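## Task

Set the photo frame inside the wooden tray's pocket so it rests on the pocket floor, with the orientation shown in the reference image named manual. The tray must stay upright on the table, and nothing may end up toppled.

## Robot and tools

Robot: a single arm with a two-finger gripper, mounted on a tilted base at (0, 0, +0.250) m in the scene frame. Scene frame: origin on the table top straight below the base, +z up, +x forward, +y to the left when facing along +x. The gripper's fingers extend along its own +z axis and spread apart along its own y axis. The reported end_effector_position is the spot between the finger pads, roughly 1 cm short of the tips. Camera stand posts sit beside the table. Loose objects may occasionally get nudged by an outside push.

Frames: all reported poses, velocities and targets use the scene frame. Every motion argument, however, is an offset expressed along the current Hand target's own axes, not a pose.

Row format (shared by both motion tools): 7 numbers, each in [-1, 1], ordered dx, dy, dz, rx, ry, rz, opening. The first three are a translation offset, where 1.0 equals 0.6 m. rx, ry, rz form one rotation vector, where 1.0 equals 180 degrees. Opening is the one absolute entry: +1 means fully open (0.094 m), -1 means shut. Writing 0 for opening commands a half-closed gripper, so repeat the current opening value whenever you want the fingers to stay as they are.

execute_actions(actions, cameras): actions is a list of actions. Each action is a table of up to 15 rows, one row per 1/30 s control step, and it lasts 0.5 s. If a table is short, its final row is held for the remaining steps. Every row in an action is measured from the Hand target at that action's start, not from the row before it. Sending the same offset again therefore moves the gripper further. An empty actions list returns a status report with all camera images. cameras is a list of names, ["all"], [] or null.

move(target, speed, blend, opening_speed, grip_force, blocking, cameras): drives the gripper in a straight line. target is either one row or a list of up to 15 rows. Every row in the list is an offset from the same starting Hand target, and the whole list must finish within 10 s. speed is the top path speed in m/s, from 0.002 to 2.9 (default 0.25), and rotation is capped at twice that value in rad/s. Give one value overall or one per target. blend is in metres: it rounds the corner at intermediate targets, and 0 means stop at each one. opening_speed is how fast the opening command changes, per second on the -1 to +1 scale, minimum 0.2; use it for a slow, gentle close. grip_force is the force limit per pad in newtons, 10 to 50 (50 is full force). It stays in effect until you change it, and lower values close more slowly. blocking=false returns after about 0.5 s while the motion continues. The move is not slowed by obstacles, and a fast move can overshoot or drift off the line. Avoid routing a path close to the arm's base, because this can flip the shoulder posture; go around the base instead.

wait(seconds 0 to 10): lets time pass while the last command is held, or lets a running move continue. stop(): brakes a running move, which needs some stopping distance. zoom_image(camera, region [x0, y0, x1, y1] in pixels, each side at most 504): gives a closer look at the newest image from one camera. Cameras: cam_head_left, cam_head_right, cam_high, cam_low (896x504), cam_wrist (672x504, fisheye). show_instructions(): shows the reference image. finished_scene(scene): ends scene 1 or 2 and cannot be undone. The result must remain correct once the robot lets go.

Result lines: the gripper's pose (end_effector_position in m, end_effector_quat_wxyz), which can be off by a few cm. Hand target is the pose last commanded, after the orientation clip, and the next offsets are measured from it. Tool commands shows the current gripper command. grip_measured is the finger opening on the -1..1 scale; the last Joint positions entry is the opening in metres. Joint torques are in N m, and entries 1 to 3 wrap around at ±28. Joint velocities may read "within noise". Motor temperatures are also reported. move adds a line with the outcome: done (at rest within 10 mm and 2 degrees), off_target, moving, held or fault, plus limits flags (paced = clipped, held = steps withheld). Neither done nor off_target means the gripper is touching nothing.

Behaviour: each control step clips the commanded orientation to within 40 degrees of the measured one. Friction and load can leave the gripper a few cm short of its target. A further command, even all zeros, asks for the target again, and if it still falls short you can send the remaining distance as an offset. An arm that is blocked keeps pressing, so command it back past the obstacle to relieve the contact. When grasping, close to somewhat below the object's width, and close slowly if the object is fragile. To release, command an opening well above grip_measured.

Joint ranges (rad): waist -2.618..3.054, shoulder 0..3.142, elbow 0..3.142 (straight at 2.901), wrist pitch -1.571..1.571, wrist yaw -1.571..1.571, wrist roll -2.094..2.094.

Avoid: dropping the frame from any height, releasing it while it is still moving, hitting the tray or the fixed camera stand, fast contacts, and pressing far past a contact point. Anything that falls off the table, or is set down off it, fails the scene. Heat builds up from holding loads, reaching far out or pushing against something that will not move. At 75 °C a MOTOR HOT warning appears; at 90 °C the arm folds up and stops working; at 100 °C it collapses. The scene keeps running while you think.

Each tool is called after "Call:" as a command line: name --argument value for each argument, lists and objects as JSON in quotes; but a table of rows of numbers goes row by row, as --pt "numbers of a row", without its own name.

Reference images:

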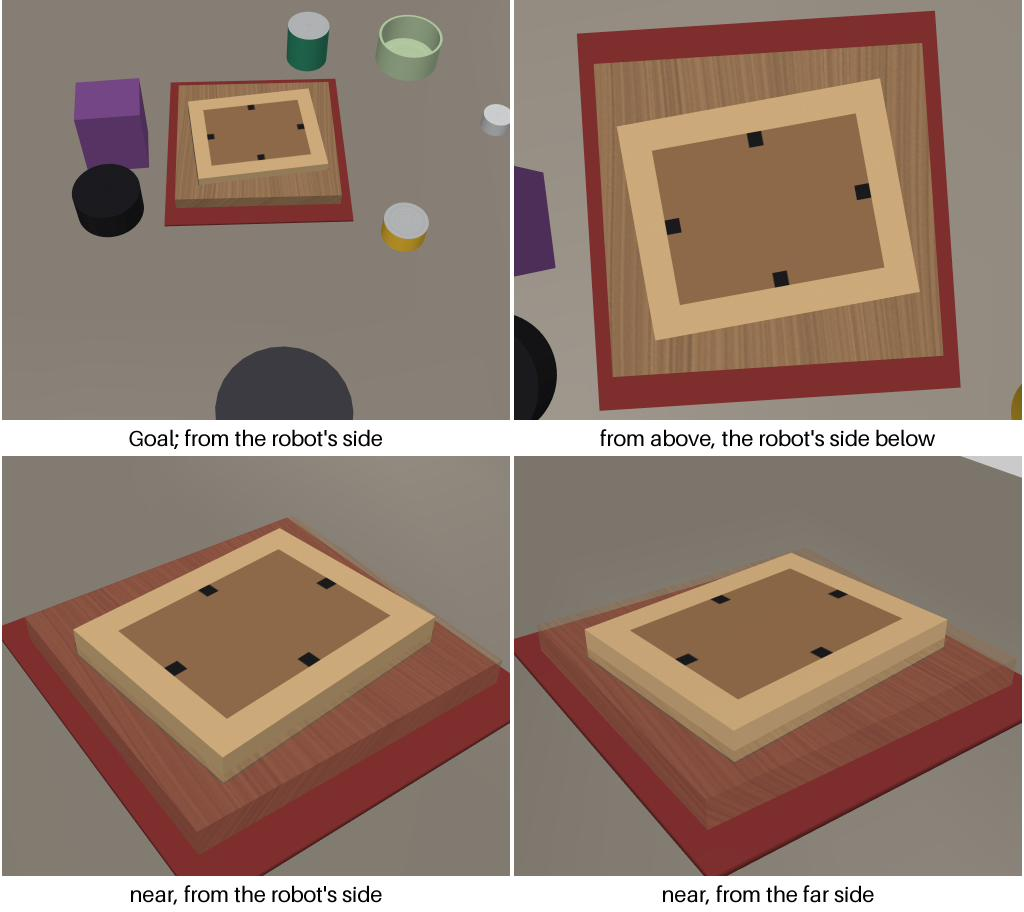

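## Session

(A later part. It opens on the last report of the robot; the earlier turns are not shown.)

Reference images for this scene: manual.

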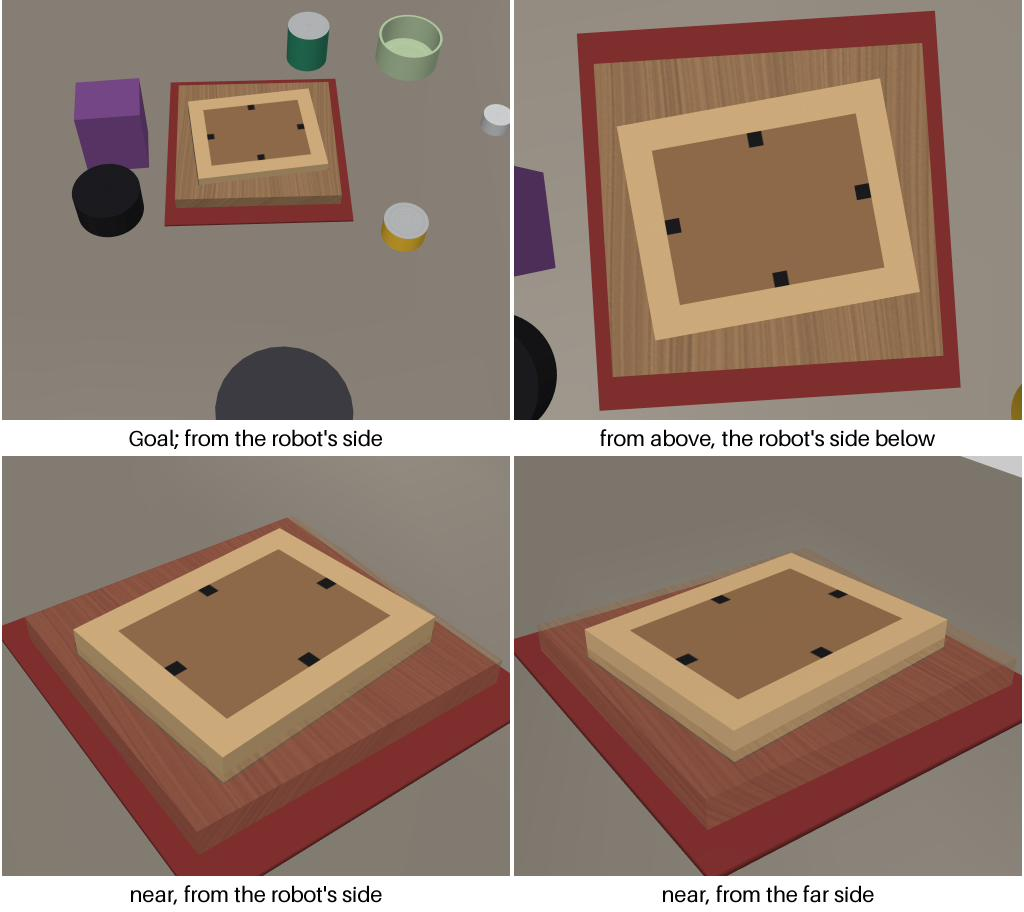

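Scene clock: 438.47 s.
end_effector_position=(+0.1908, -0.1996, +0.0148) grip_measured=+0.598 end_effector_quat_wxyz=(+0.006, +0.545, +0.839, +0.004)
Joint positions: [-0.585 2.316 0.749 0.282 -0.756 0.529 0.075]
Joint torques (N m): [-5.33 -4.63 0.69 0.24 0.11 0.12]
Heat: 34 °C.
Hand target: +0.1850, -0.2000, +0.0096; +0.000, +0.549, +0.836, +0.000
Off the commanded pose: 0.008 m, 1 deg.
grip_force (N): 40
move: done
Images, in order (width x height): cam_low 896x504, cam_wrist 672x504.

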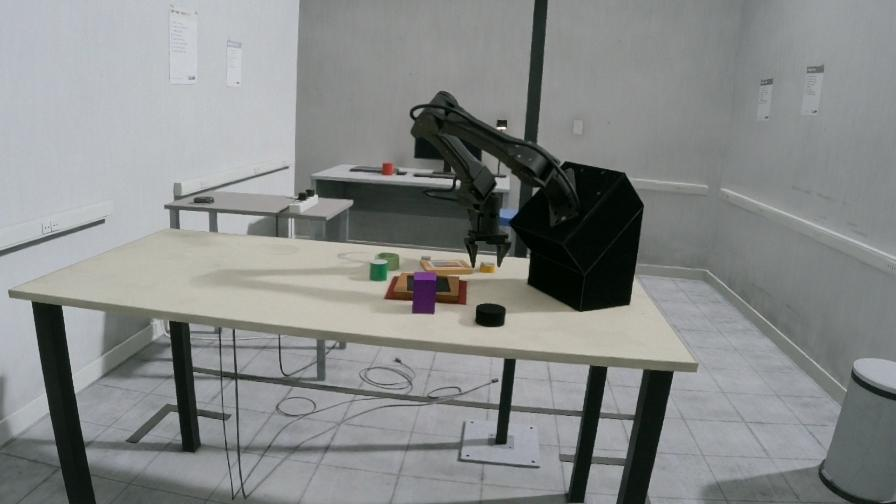

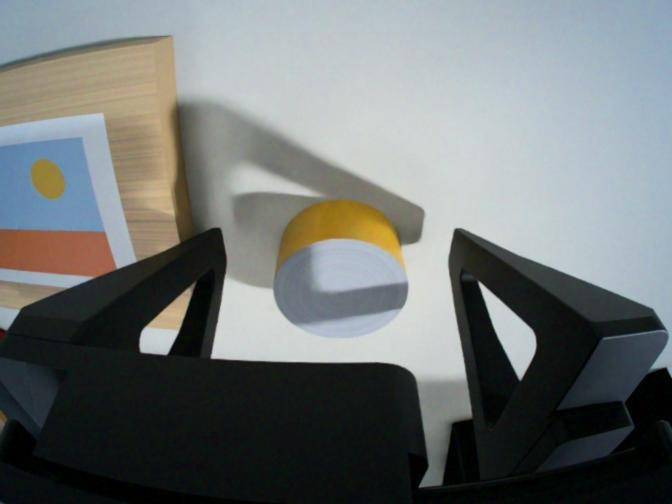

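Call:
move --pt "0 0 -0.2173 0 0 0 1.0" --pt "-0.0867 0.2295 -0.134 -0.0799 0.0631 -0.4224 1.0" --speed '[0.1, 0.2]' --blend '[0.02, 0]' --grip_force 50 --cameras '["cam_wrist", "cam_low", "cam_high"]'

Scene clock: 466.43 s.
end_effector_position=(+0.3351, -0.1948, +0.0959) grip_measured=+0.999 end_effector_quat_wxyz=(-0.010, -0.092, +0.987, +0.133)
Joint positions: [-0.605 2.245 1.493 -0.893 -0.909 -1.089 0.094]
Joint torques (N m): [-6.93 -6.69 4.72 -0.43 -0.23 -0.09]
Heat: 34 °C.
Hand target: +0.3322, -0.1931, +0.0900; -0.013, -0.087, +0.985, +0.147
Off the commanded pose: 0.007 m, 2 deg.
move: done
Images, in order (width x height): cam_high 896x504, cam_low 896x504, cam_wrist 672x504.

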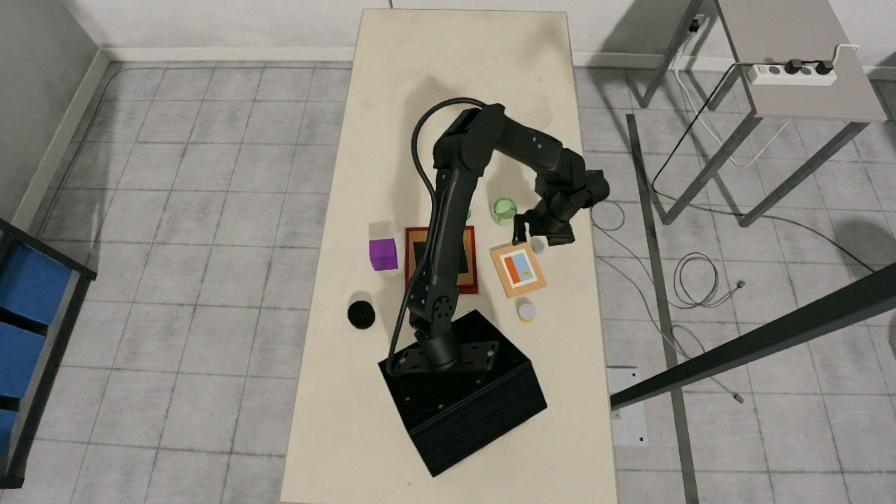

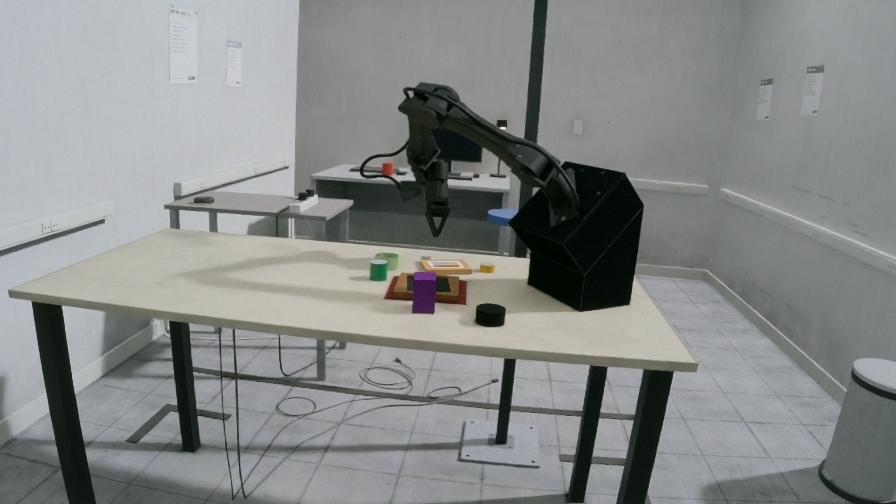

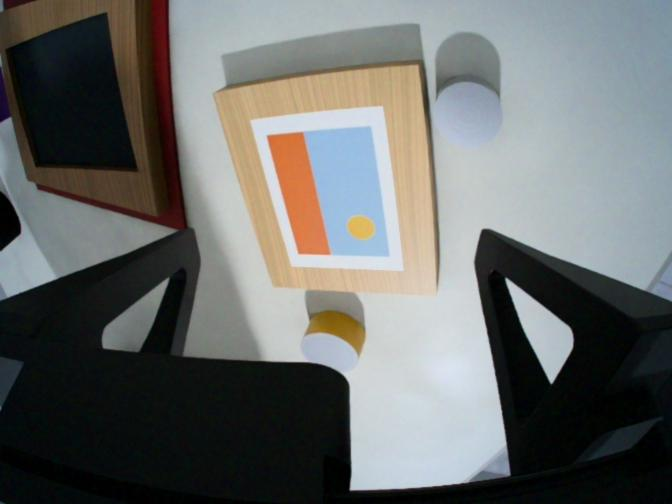

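Call:
move --target '[0.0192, -0.0363, 0.1075, 0, 0, 0, 1.0]' --speed 0.08 --cameras '["cam_wrist"]'

Scene clock: 512.97 s.
end_effector_position=(+0.3316, -0.2006, +0.0303) grip_measured=+0.999 end_effector_quat_wxyz=(-0.009, -0.101, +0.986, +0.134)
Joint positions: [-0.509 2.375 1.493 -0.641 -0.911 -0.952 0.094]
Joint torques (N m): [-7.28 -7.25 1.37 -0.11 -0.29 0.11]
Heat: 35 °C.
Hand target: +0.3212, -0.1971, +0.0219; -0.013, -0.087, +0.985, +0.147
Off the commanded pose: 0.014 m, 2 deg.
move: off_target
Images, in order (width x height): cam_wrist 672x504.

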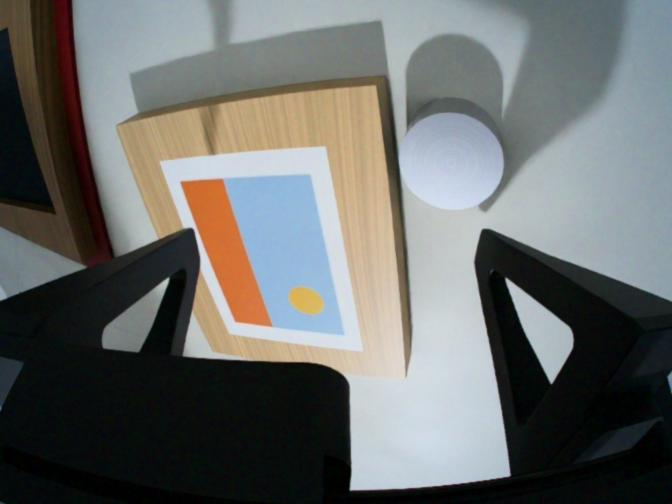

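Call:
execute_actions --actions '[]' --cameras '["all"]'

Call:
show_instructions

Scene clock: 549.27 s.
end_effector_position=(+0.3317, -0.2007, +0.0303) grip_measured=+0.999 end_effector_quat_wxyz=(-0.009, -0.101, +0.986, +0.134)
Joint positions: [-0.509 2.375 1.493 -0.64 -0.911 -0.951 0.094]
Joint velocities: within noise
Joint torques (N m): [-7.24 -7.31 1.37 -0.14 -0.3 0.12]
Motor temperatures (°C): [35 35 29 30 29 28 29]
Heat: 35 °C.
Hand target: +0.3212, -0.1971, +0.0219; -0.013, -0.087, +0.985, +0.147
Tool commands: gripper/opening=+1.0
Off the commanded pose: 0.014 m, 2 deg.

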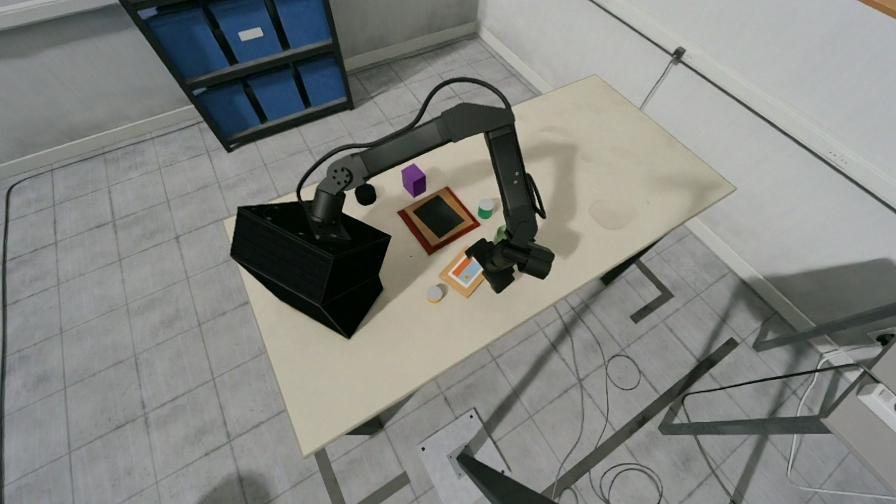

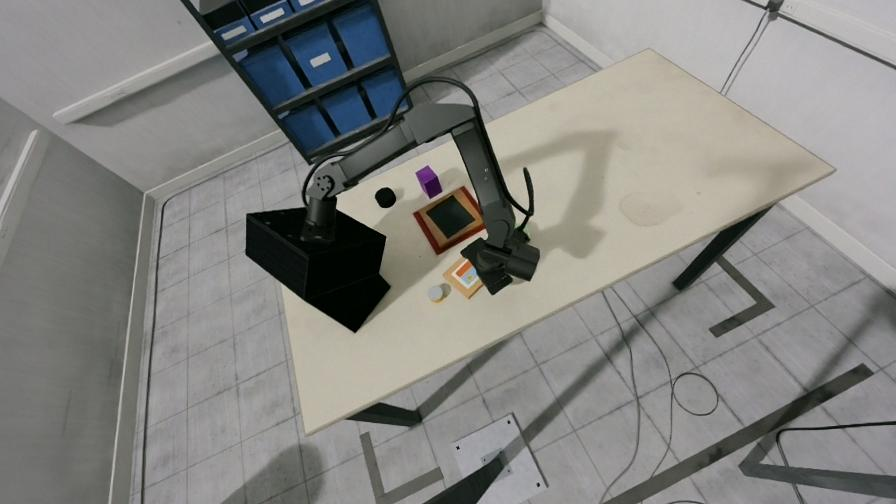

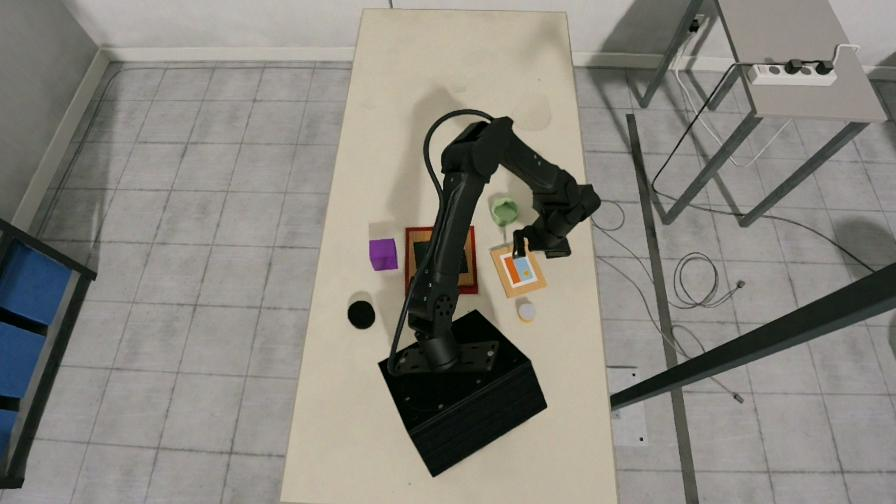

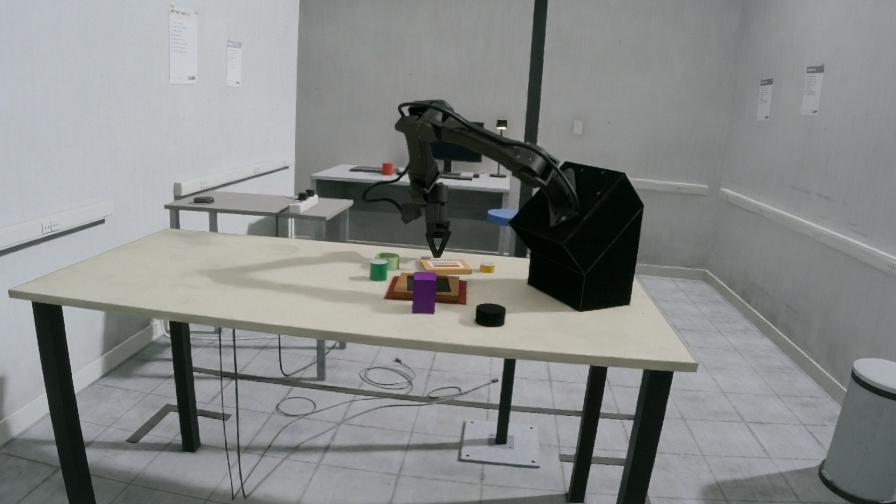

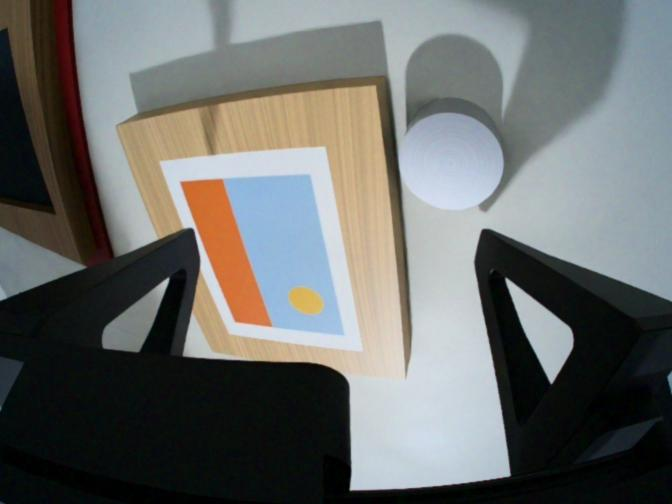

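Reference images for this scene: manual.

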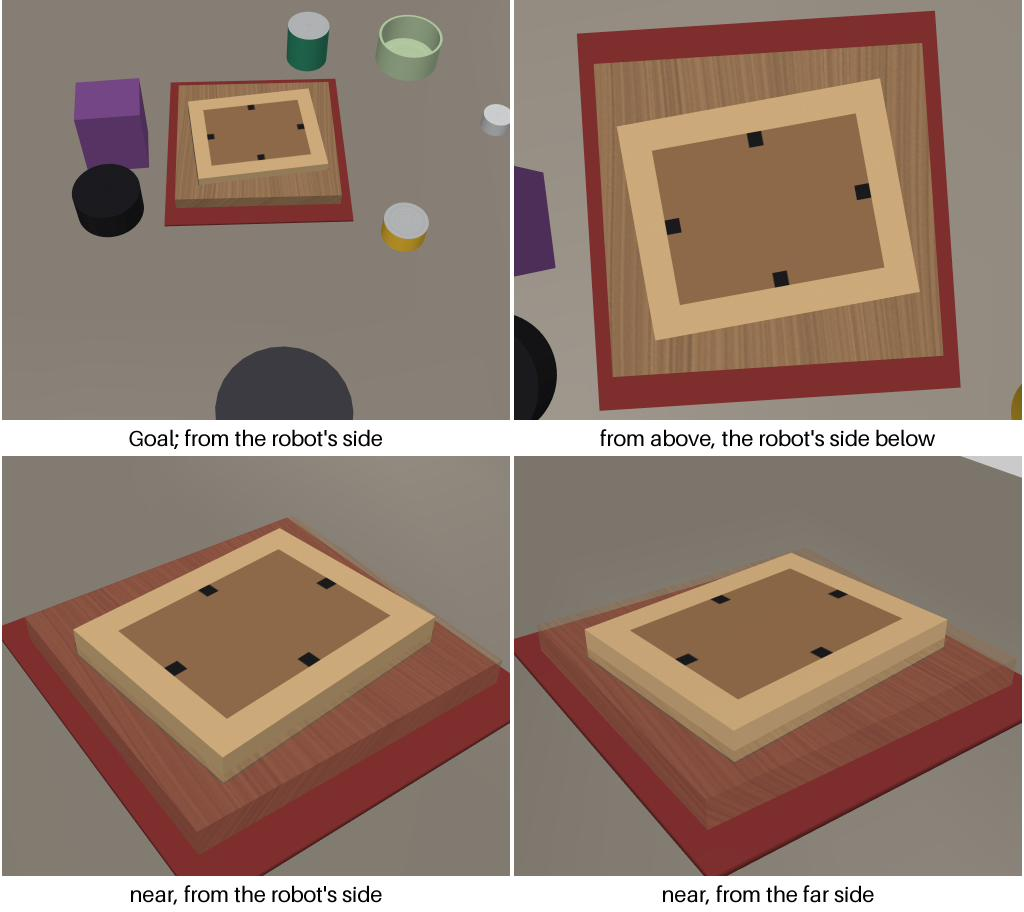

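Call:
move --target '[0.0581, -0.0123, -0.0037, 0, 0, 0, 1.0]' --speed 0.06 --cameras '["cam_wrist"]'

Scene clock: 583.53 s.
end_effector_position=(+0.2993, -0.2014, +0.0217) grip_measured=+0.999 end_effector_quat_wxyz=(-0.018, -0.102, +0.984, +0.146)
Joint positions: [-0.527 2.411 1.431 -0.616 -0.912 -1.02 0.094]
Joint torques (N m): [-10.35 -6.68 1.58 -0.21 -0.27 -0.08]
Heat: 35 °C.
Hand target: +0.2882, -0.2108, +0.0219; -0.013, -0.087, +0.985, +0.147
Off the commanded pose: 0.015 m, 2 deg.
move: off_target
Images, in order (width x height): cam_wrist 672x504.

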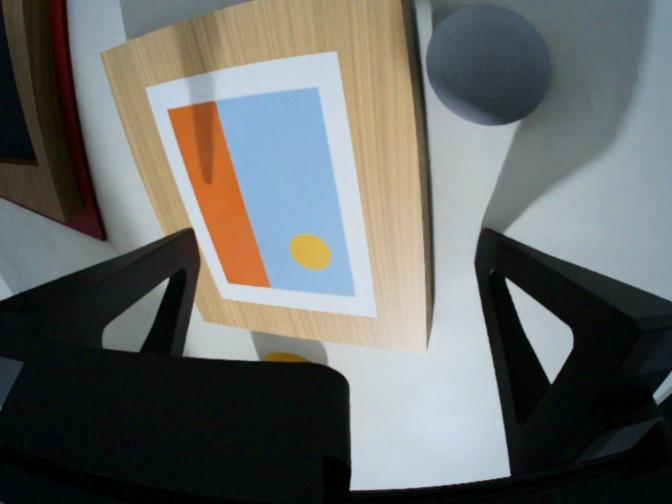

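Call:
move --target '[-0.007, 0.0825, 0.0147, 0, 0, 0, 1.0]' --speed 0.05 --cameras '["cam_wrist"]'

Scene clock: 602.67 s.
end_effector_position=(+0.2743, -0.1648, +0.0233) grip_measured=+0.999 end_effector_quat_wxyz=(-0.021, -0.076, +0.985, +0.151)
Joint positions: [-0.497 2.301 1.195 -0.461 -0.922 -0.928 0.094]
Joint torques (N m): [-6.2 -10.91 0.84 -0.18 -0.17 0.1]
Heat: 37 °C.
Hand target: +0.2836, -0.1609, +0.0279; -0.013, -0.087, +0.985, +0.147
Off the commanded pose: 0.011 m, 2 deg.
move: off_target
Images, in order (width x height): cam_wrist 672x504.

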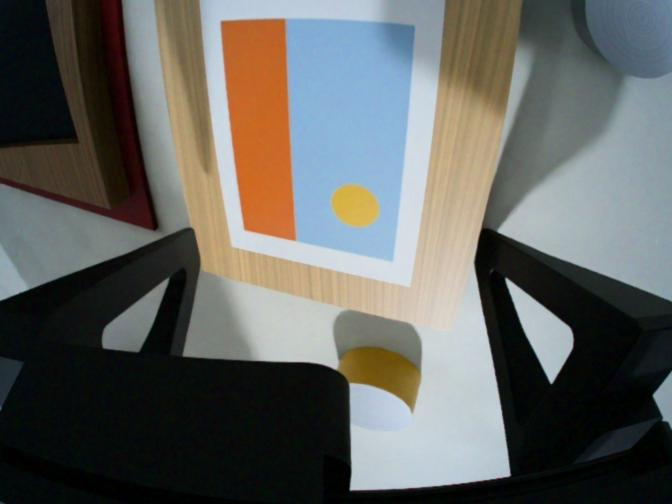

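Call:
move --pt "0.0064 -0.0335 -0.0137 0 0 0 1.0" --pt "-0.0573 -0.0363 -0.0145 0 0 0.024 1.0" --pt "-0.0623 0.0203 -0.0008 0 0 0.024 1.0" --speed '[0.06, 0.06, 0.05]' --blend '[0.008, 0.008, 0]' --cameras '["cam_wrist", "cam_high"]'

Scene clock: 639.07 s.
end_effector_position=(+0.3100, -0.1473, +0.0270) grip_measured=+0.999 end_effector_quat_wxyz=(-0.026, -0.039, +0.987, +0.151)
Joint positions: [-0.437 2.239 1.245 -0.495 -0.921 -0.755 0.094]
Joint torques (N m): [-6.11 -11.34 1.09 -0.15 -0.15 0.09]
Heat: 36 °C.
Hand target: +0.3183, -0.1430, +0.0320; -0.018, -0.049, +0.988, +0.147
Off the commanded pose: 0.011 m, 2 deg.
move: off_target
Images, in order (width x height): cam_high 896x504, cam_wrist 672x504.

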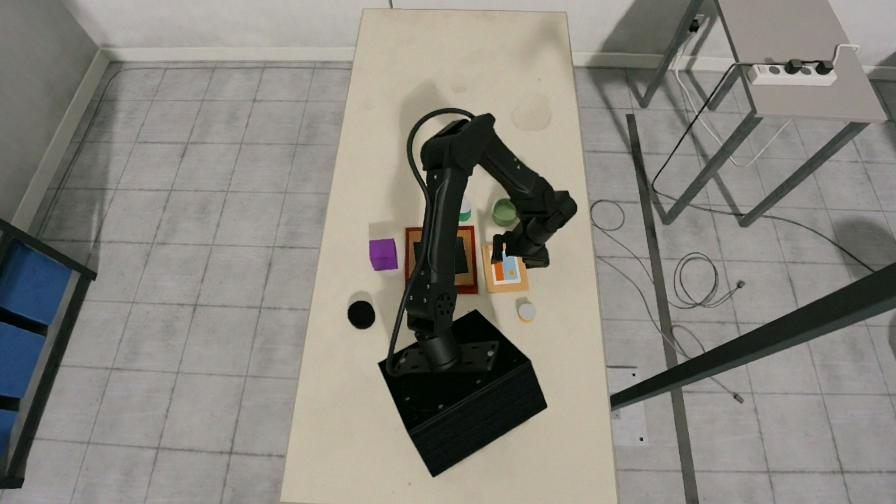

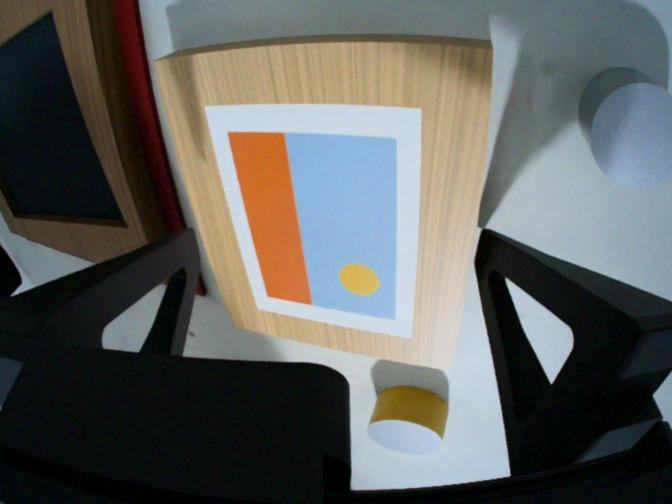

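Call:
move --target '[-0.0004, 0.0319, 0.0096, 0, 0, 0, 1.0]' --speed 0.04 --cameras '["cam_wrist", "cam_low"]'

Scene clock: 651.73 s.
end_effector_position=(+0.3080, -0.1276, +0.0268) grip_measured=+0.999 end_effector_quat_wxyz=(-0.026, -0.038, +0.987, +0.151)
Joint positions: [-0.401 2.179 1.164 -0.428 -0.917 -0.695 0.094]
Joint torques (N m): [-5.71 -11.25 0.96 -0.12 -0.14 0.11]
Heat: 36 °C.
Hand target: +0.3165, -0.1231, +0.0320; -0.019, -0.049, +0.988, +0.147
Off the commanded pose: 0.011 m, 2 deg.
move: off_target
Images, in order (width x height): cam_low 896x504, cam_wrist 672x504.

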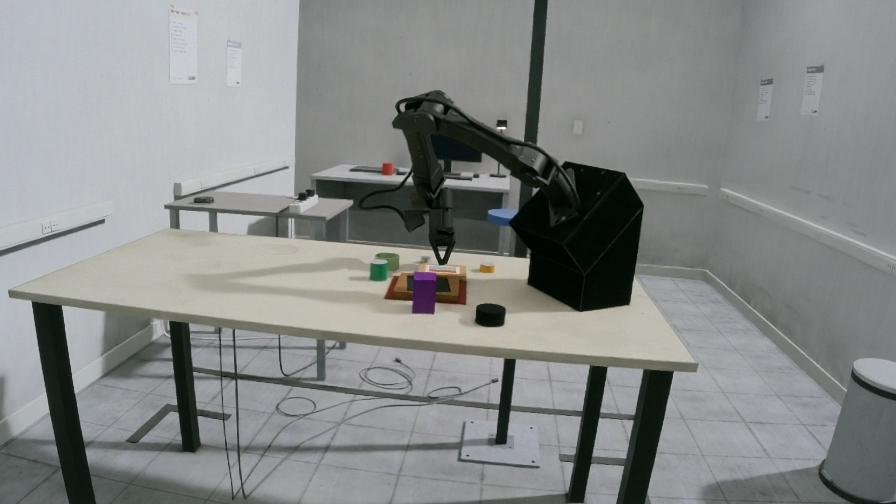

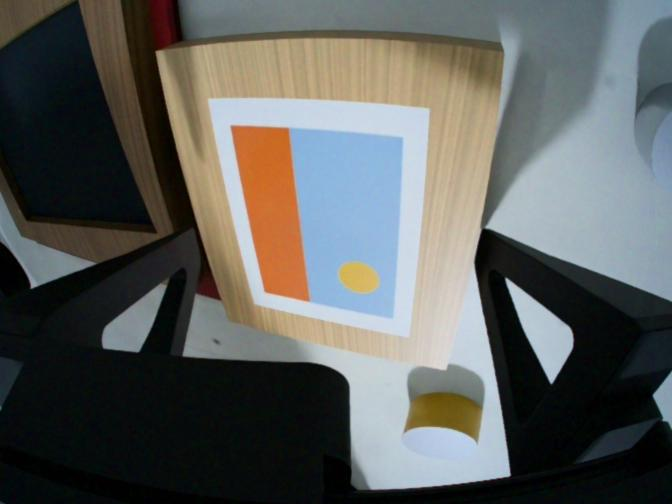

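Call:
zoom_image --camera "cam_wrist" --region '[130, 0, 330, 340]'

Call:
zoom_image --camera "cam_low" --region '[360, 230, 520, 330]'

Scaled by 1.482 from the camera's 672x504 image, which has a finer 960x720 frame.

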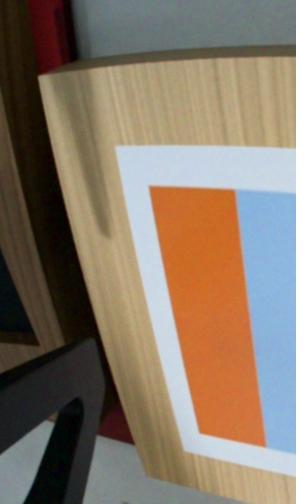

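Scaled by 3.150 from the camera's 896x504 image, which has a finer 1280x720 frame.

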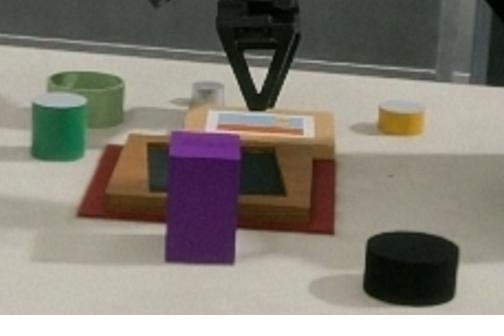

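Call:
move --target '[-0.0004, 0.0399, 0.012, 0, 0, 0, 1.0]' --speed 0.04 --cameras '["cam_wrist", "cam_low"]'

Scene clock: 673.63 s.
end_effector_position=(+0.3068, -0.1218, +0.0250) grip_measured=+0.999 end_effector_quat_wxyz=(-0.029, -0.049, +0.992, +0.114)
Joint positions: [-0.365 2.11 1.077 -0.312 -0.845 -0.614 0.094]
Joint torques (N m): [-4.19 -11.37 0.53 -0.41 -0.83 0.08]
Heat: 39 °C.
Hand target: +0.3142, -0.0982, +0.0321; -0.019, -0.049, +0.988, +0.147
Off the commanded pose: 0.026 m, 4 deg.
move: off_target
Images, in order (width x height): cam_low 896x504, cam_wrist 672x504.

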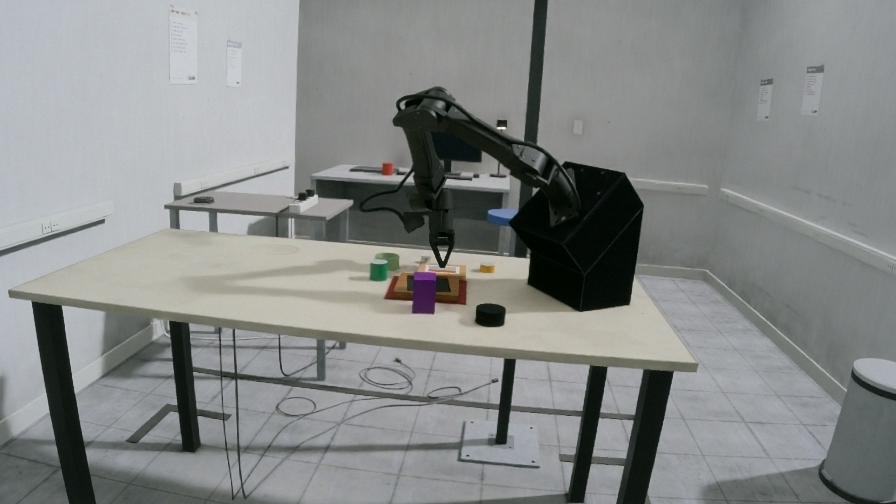

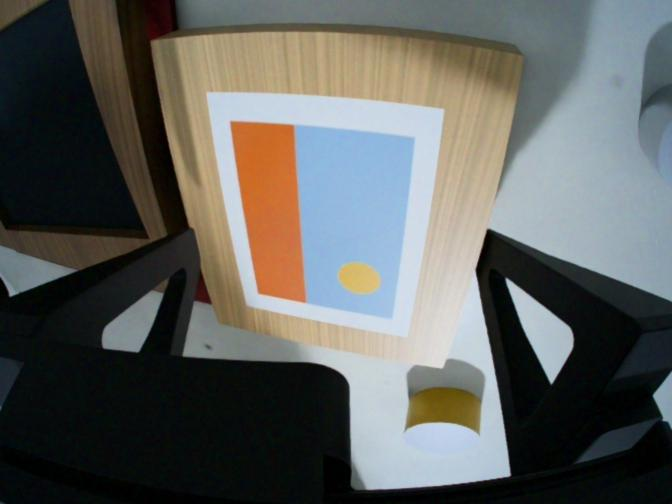

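Call:
zoom_image --camera "cam_wrist" --region '[130, 0, 330, 340]'

Call:
zoom_image --camera "cam_low" --region '[360, 230, 520, 330]'

Scaled by 1.482 from the camera's 672x504 image, which has a finer 960x720 frame.

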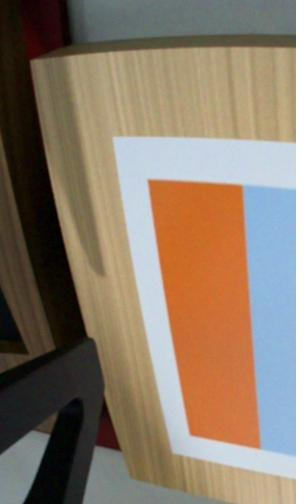

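Scaled by 3.150 from the camera's 896x504 image, which has a finer 1280x720 frame.

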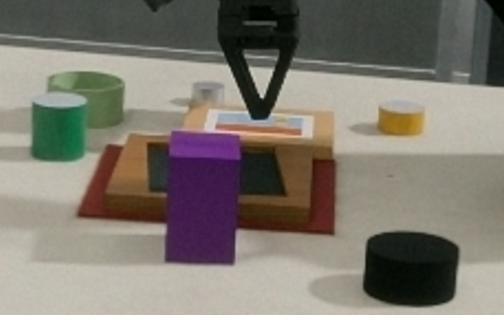

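Call:
move --target '[-0.0066, 0.0, 0.0, 0, 0, 0.028, 1.0]' --speed 0.05 --cameras '["cam_wrist"]'

Scene clock: 714.67 s.
end_effector_position=(+0.3091, -0.1215, +0.0238) grip_measured=+0.999 end_effector_quat_wxyz=(-0.031, -0.011, +0.993, +0.112)
Joint positions: [-0.361 2.11 1.077 -0.298 -0.845 -0.525 0.094]
Joint torques (N m): [-4.14 -11.34 1.46 -0.58 -0.83 0.15]
Heat: 37 °C.
Hand target: +0.3182, -0.0978, +0.0320; -0.025, -0.006, +0.989, +0.146
Off the commanded pose: 0.027 m, 4 deg.
move: off_target
Images, in order (width x height): cam_wrist 672x504.

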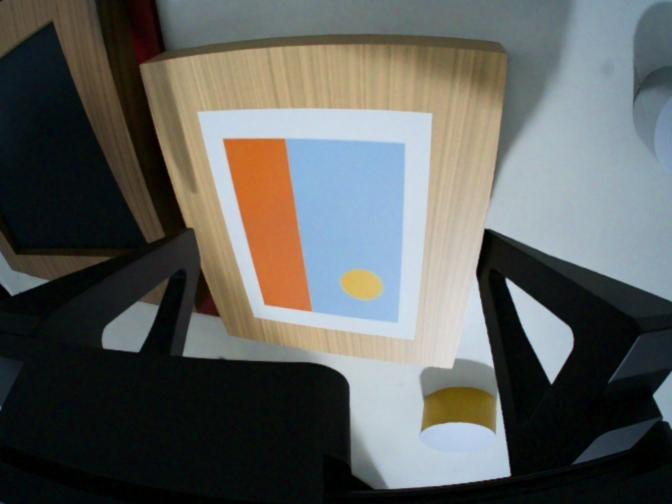

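Call:
zoom_image --camera "cam_wrist" --region '[110, 0, 330, 360]'

Scaled by 1.400 from the camera's 672x504 image, which has a finer 960x720 frame.

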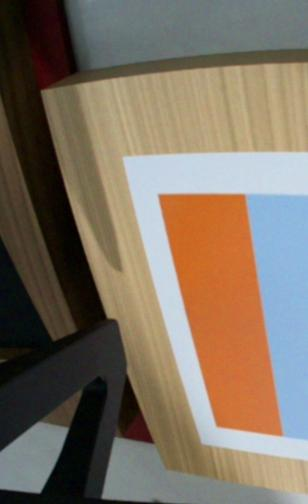

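Call:
execute_actions --actions '[]' --cameras '["cam_high", "cam_head_right", "cam_low", "cam_wrist"]'

Call:
zoom_image --camera "cam_high" --region '[390, 200, 550, 320]'

Call:
zoom_image --camera "cam_head_right" --region '[400, 160, 540, 310]'

Call:
zoom_image --camera "cam_low" --region '[370, 240, 500, 320]'

Scene clock: 749.77 s.
end_effector_position=(+0.3091, -0.1215, +0.0238) grip_measured=+0.999 end_effector_quat_wxyz=(-0.031, -0.011, +0.993, +0.112)
Joint positions: [-0.361 2.11 1.077 -0.298 -0.845 -0.524 0.094]
Joint velocities: within noise
Joint torques (N m): [-4.1 -11.43 1.48 -0.58 -0.8 0.14]
Motor temperatures (°C): [34 37 28 30 30 28 29]
Heat: 37 °C.
Hand target: +0.3182, -0.0978, +0.0320; -0.025, -0.006, +0.989, +0.146
Tool commands: gripper/opening=+1.0
Off the commanded pose: 0.027 m, 4 deg.
Images, in order (width x height): cam_head_right 896x504, cam_high 896x504, cam_low 896x504, cam_wrist 672x504.

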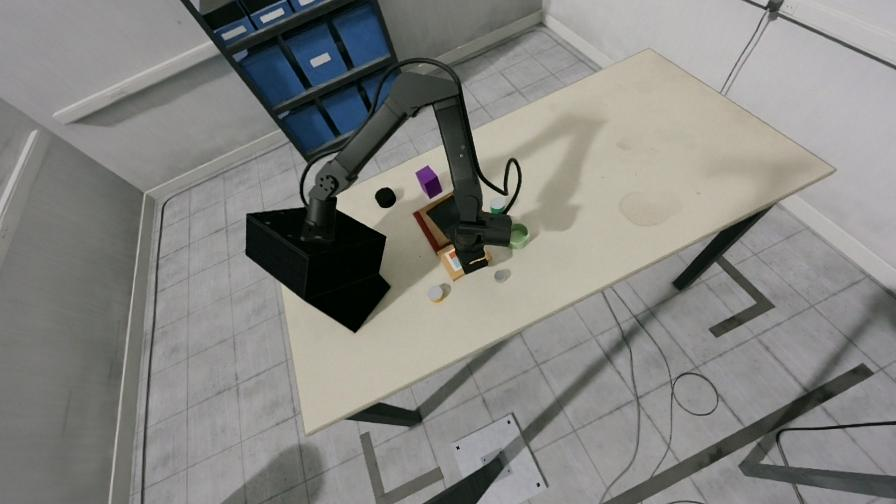

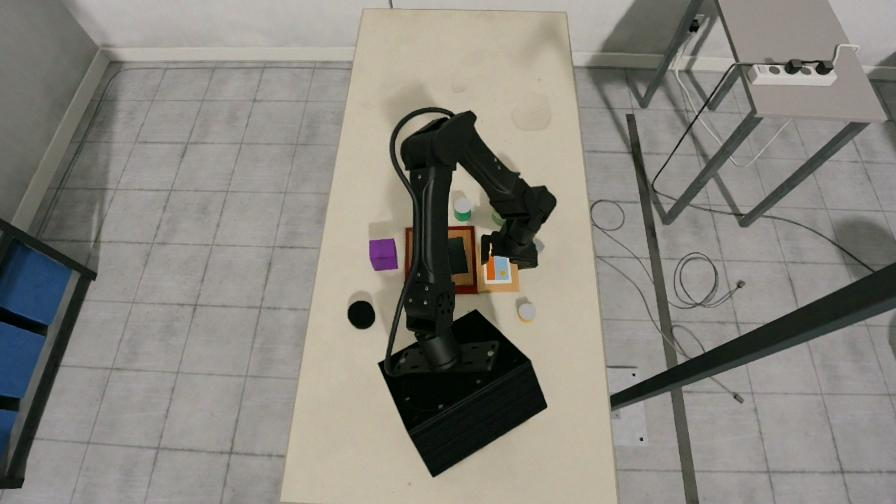

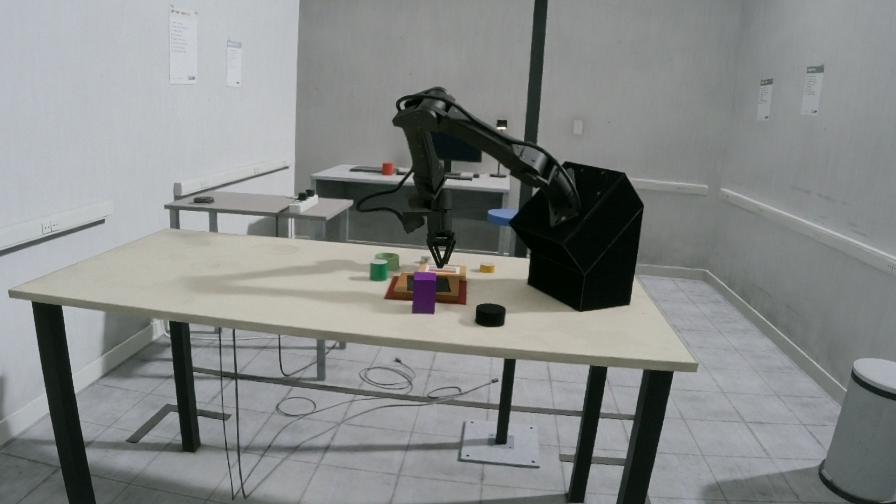

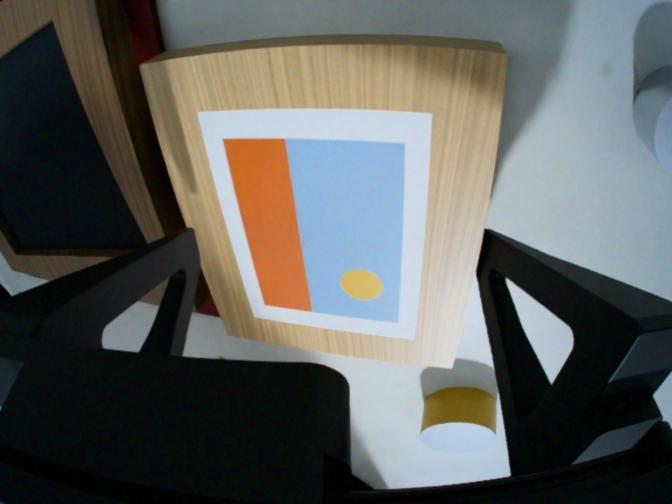

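Scaled by 3.150 from the camera's 896x504 image, which has a finer 1280x720 frame.

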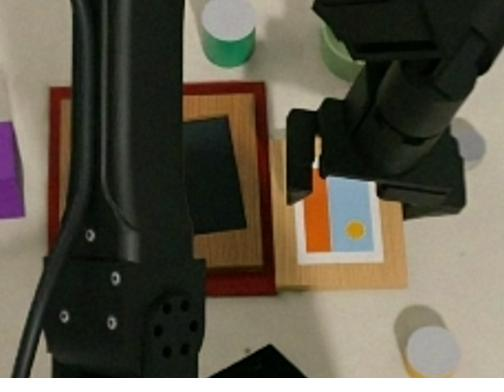

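Scaled by 3.360 from the camera's 896x504 image, which has a finer 1280x720 frame.

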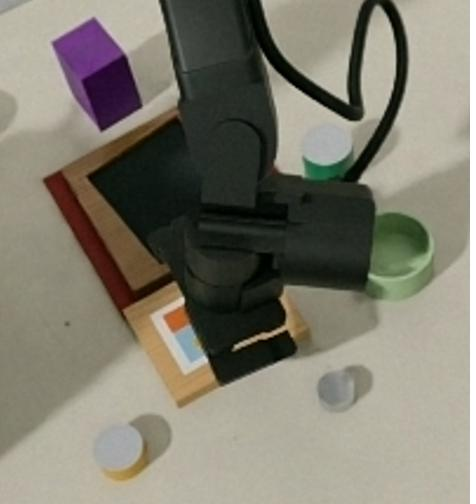

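Scaled by 3.877 from the camera's 896x504 image, which has a finer 1280x720 frame.

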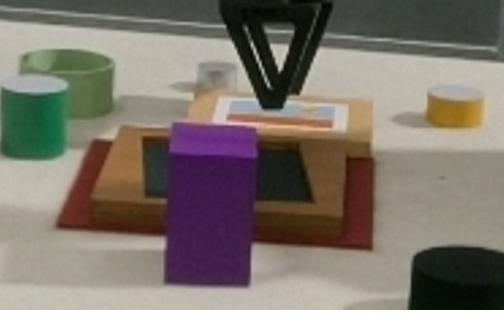

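Call:
move --pt "0.001 0.018 0.0055 0 0 0 1.0" --pt "0.0032 0.031 -0.0375 0 0 0 1.0" --speed '[0.04, 0.04]' --blend 0 --cameras '["cam_wrist", "cam_low"]'

Call:
zoom_image --camera "cam_low" --region '[370, 230, 500, 320]'

Scene clock: 783.23 s.
end_effector_position=(+0.3114, -0.1156, +0.0454) grip_measured=+0.999 end_effector_quat_wxyz=(-0.041, -0.016, +0.995, +0.087)
Joint positions: [-0.366 2.005 1.042 -0.362 -0.791 -0.531 0.094]
Joint torques (N m): [-5.6 -11.12 1.11 -0.74 -1.43 -0.11]
Heat: 38 °C.
Hand target: +0.3173, -0.0864, +0.0590; -0.025, -0.006, +0.989, +0.146
Off the commanded pose: 0.033 m, 7 deg.
move: off_target
Images, in order (width x height): cam_low 896x504, cam_wrist 672x504.

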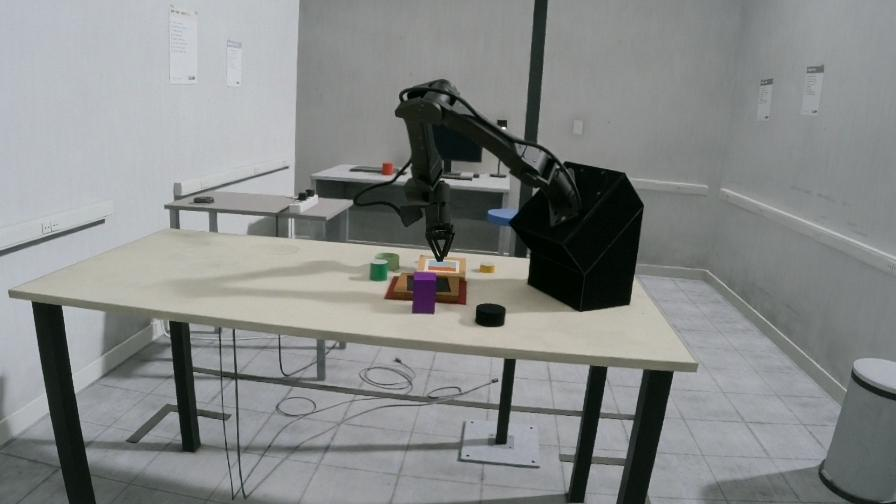

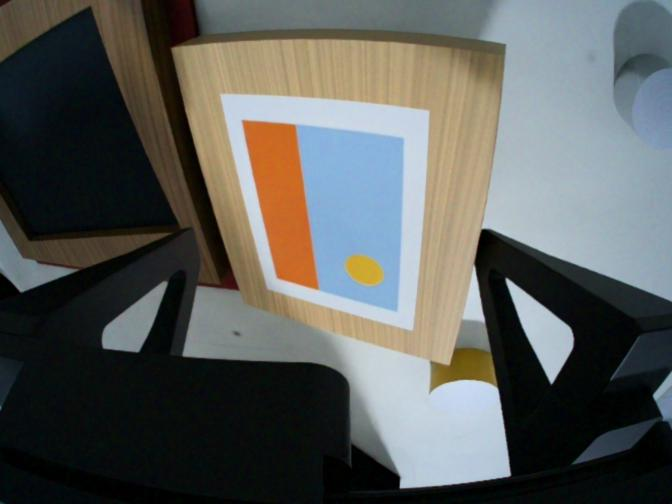

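Scaled by 3.877 from the camera's 896x504 image, which has a finer 1280x720 frame.

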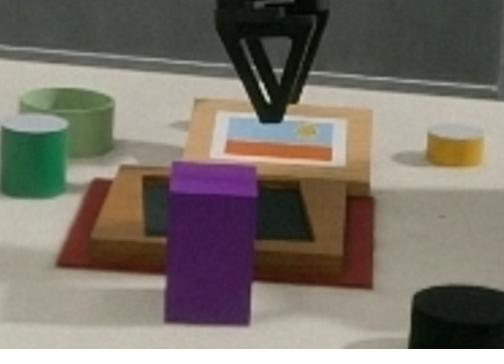

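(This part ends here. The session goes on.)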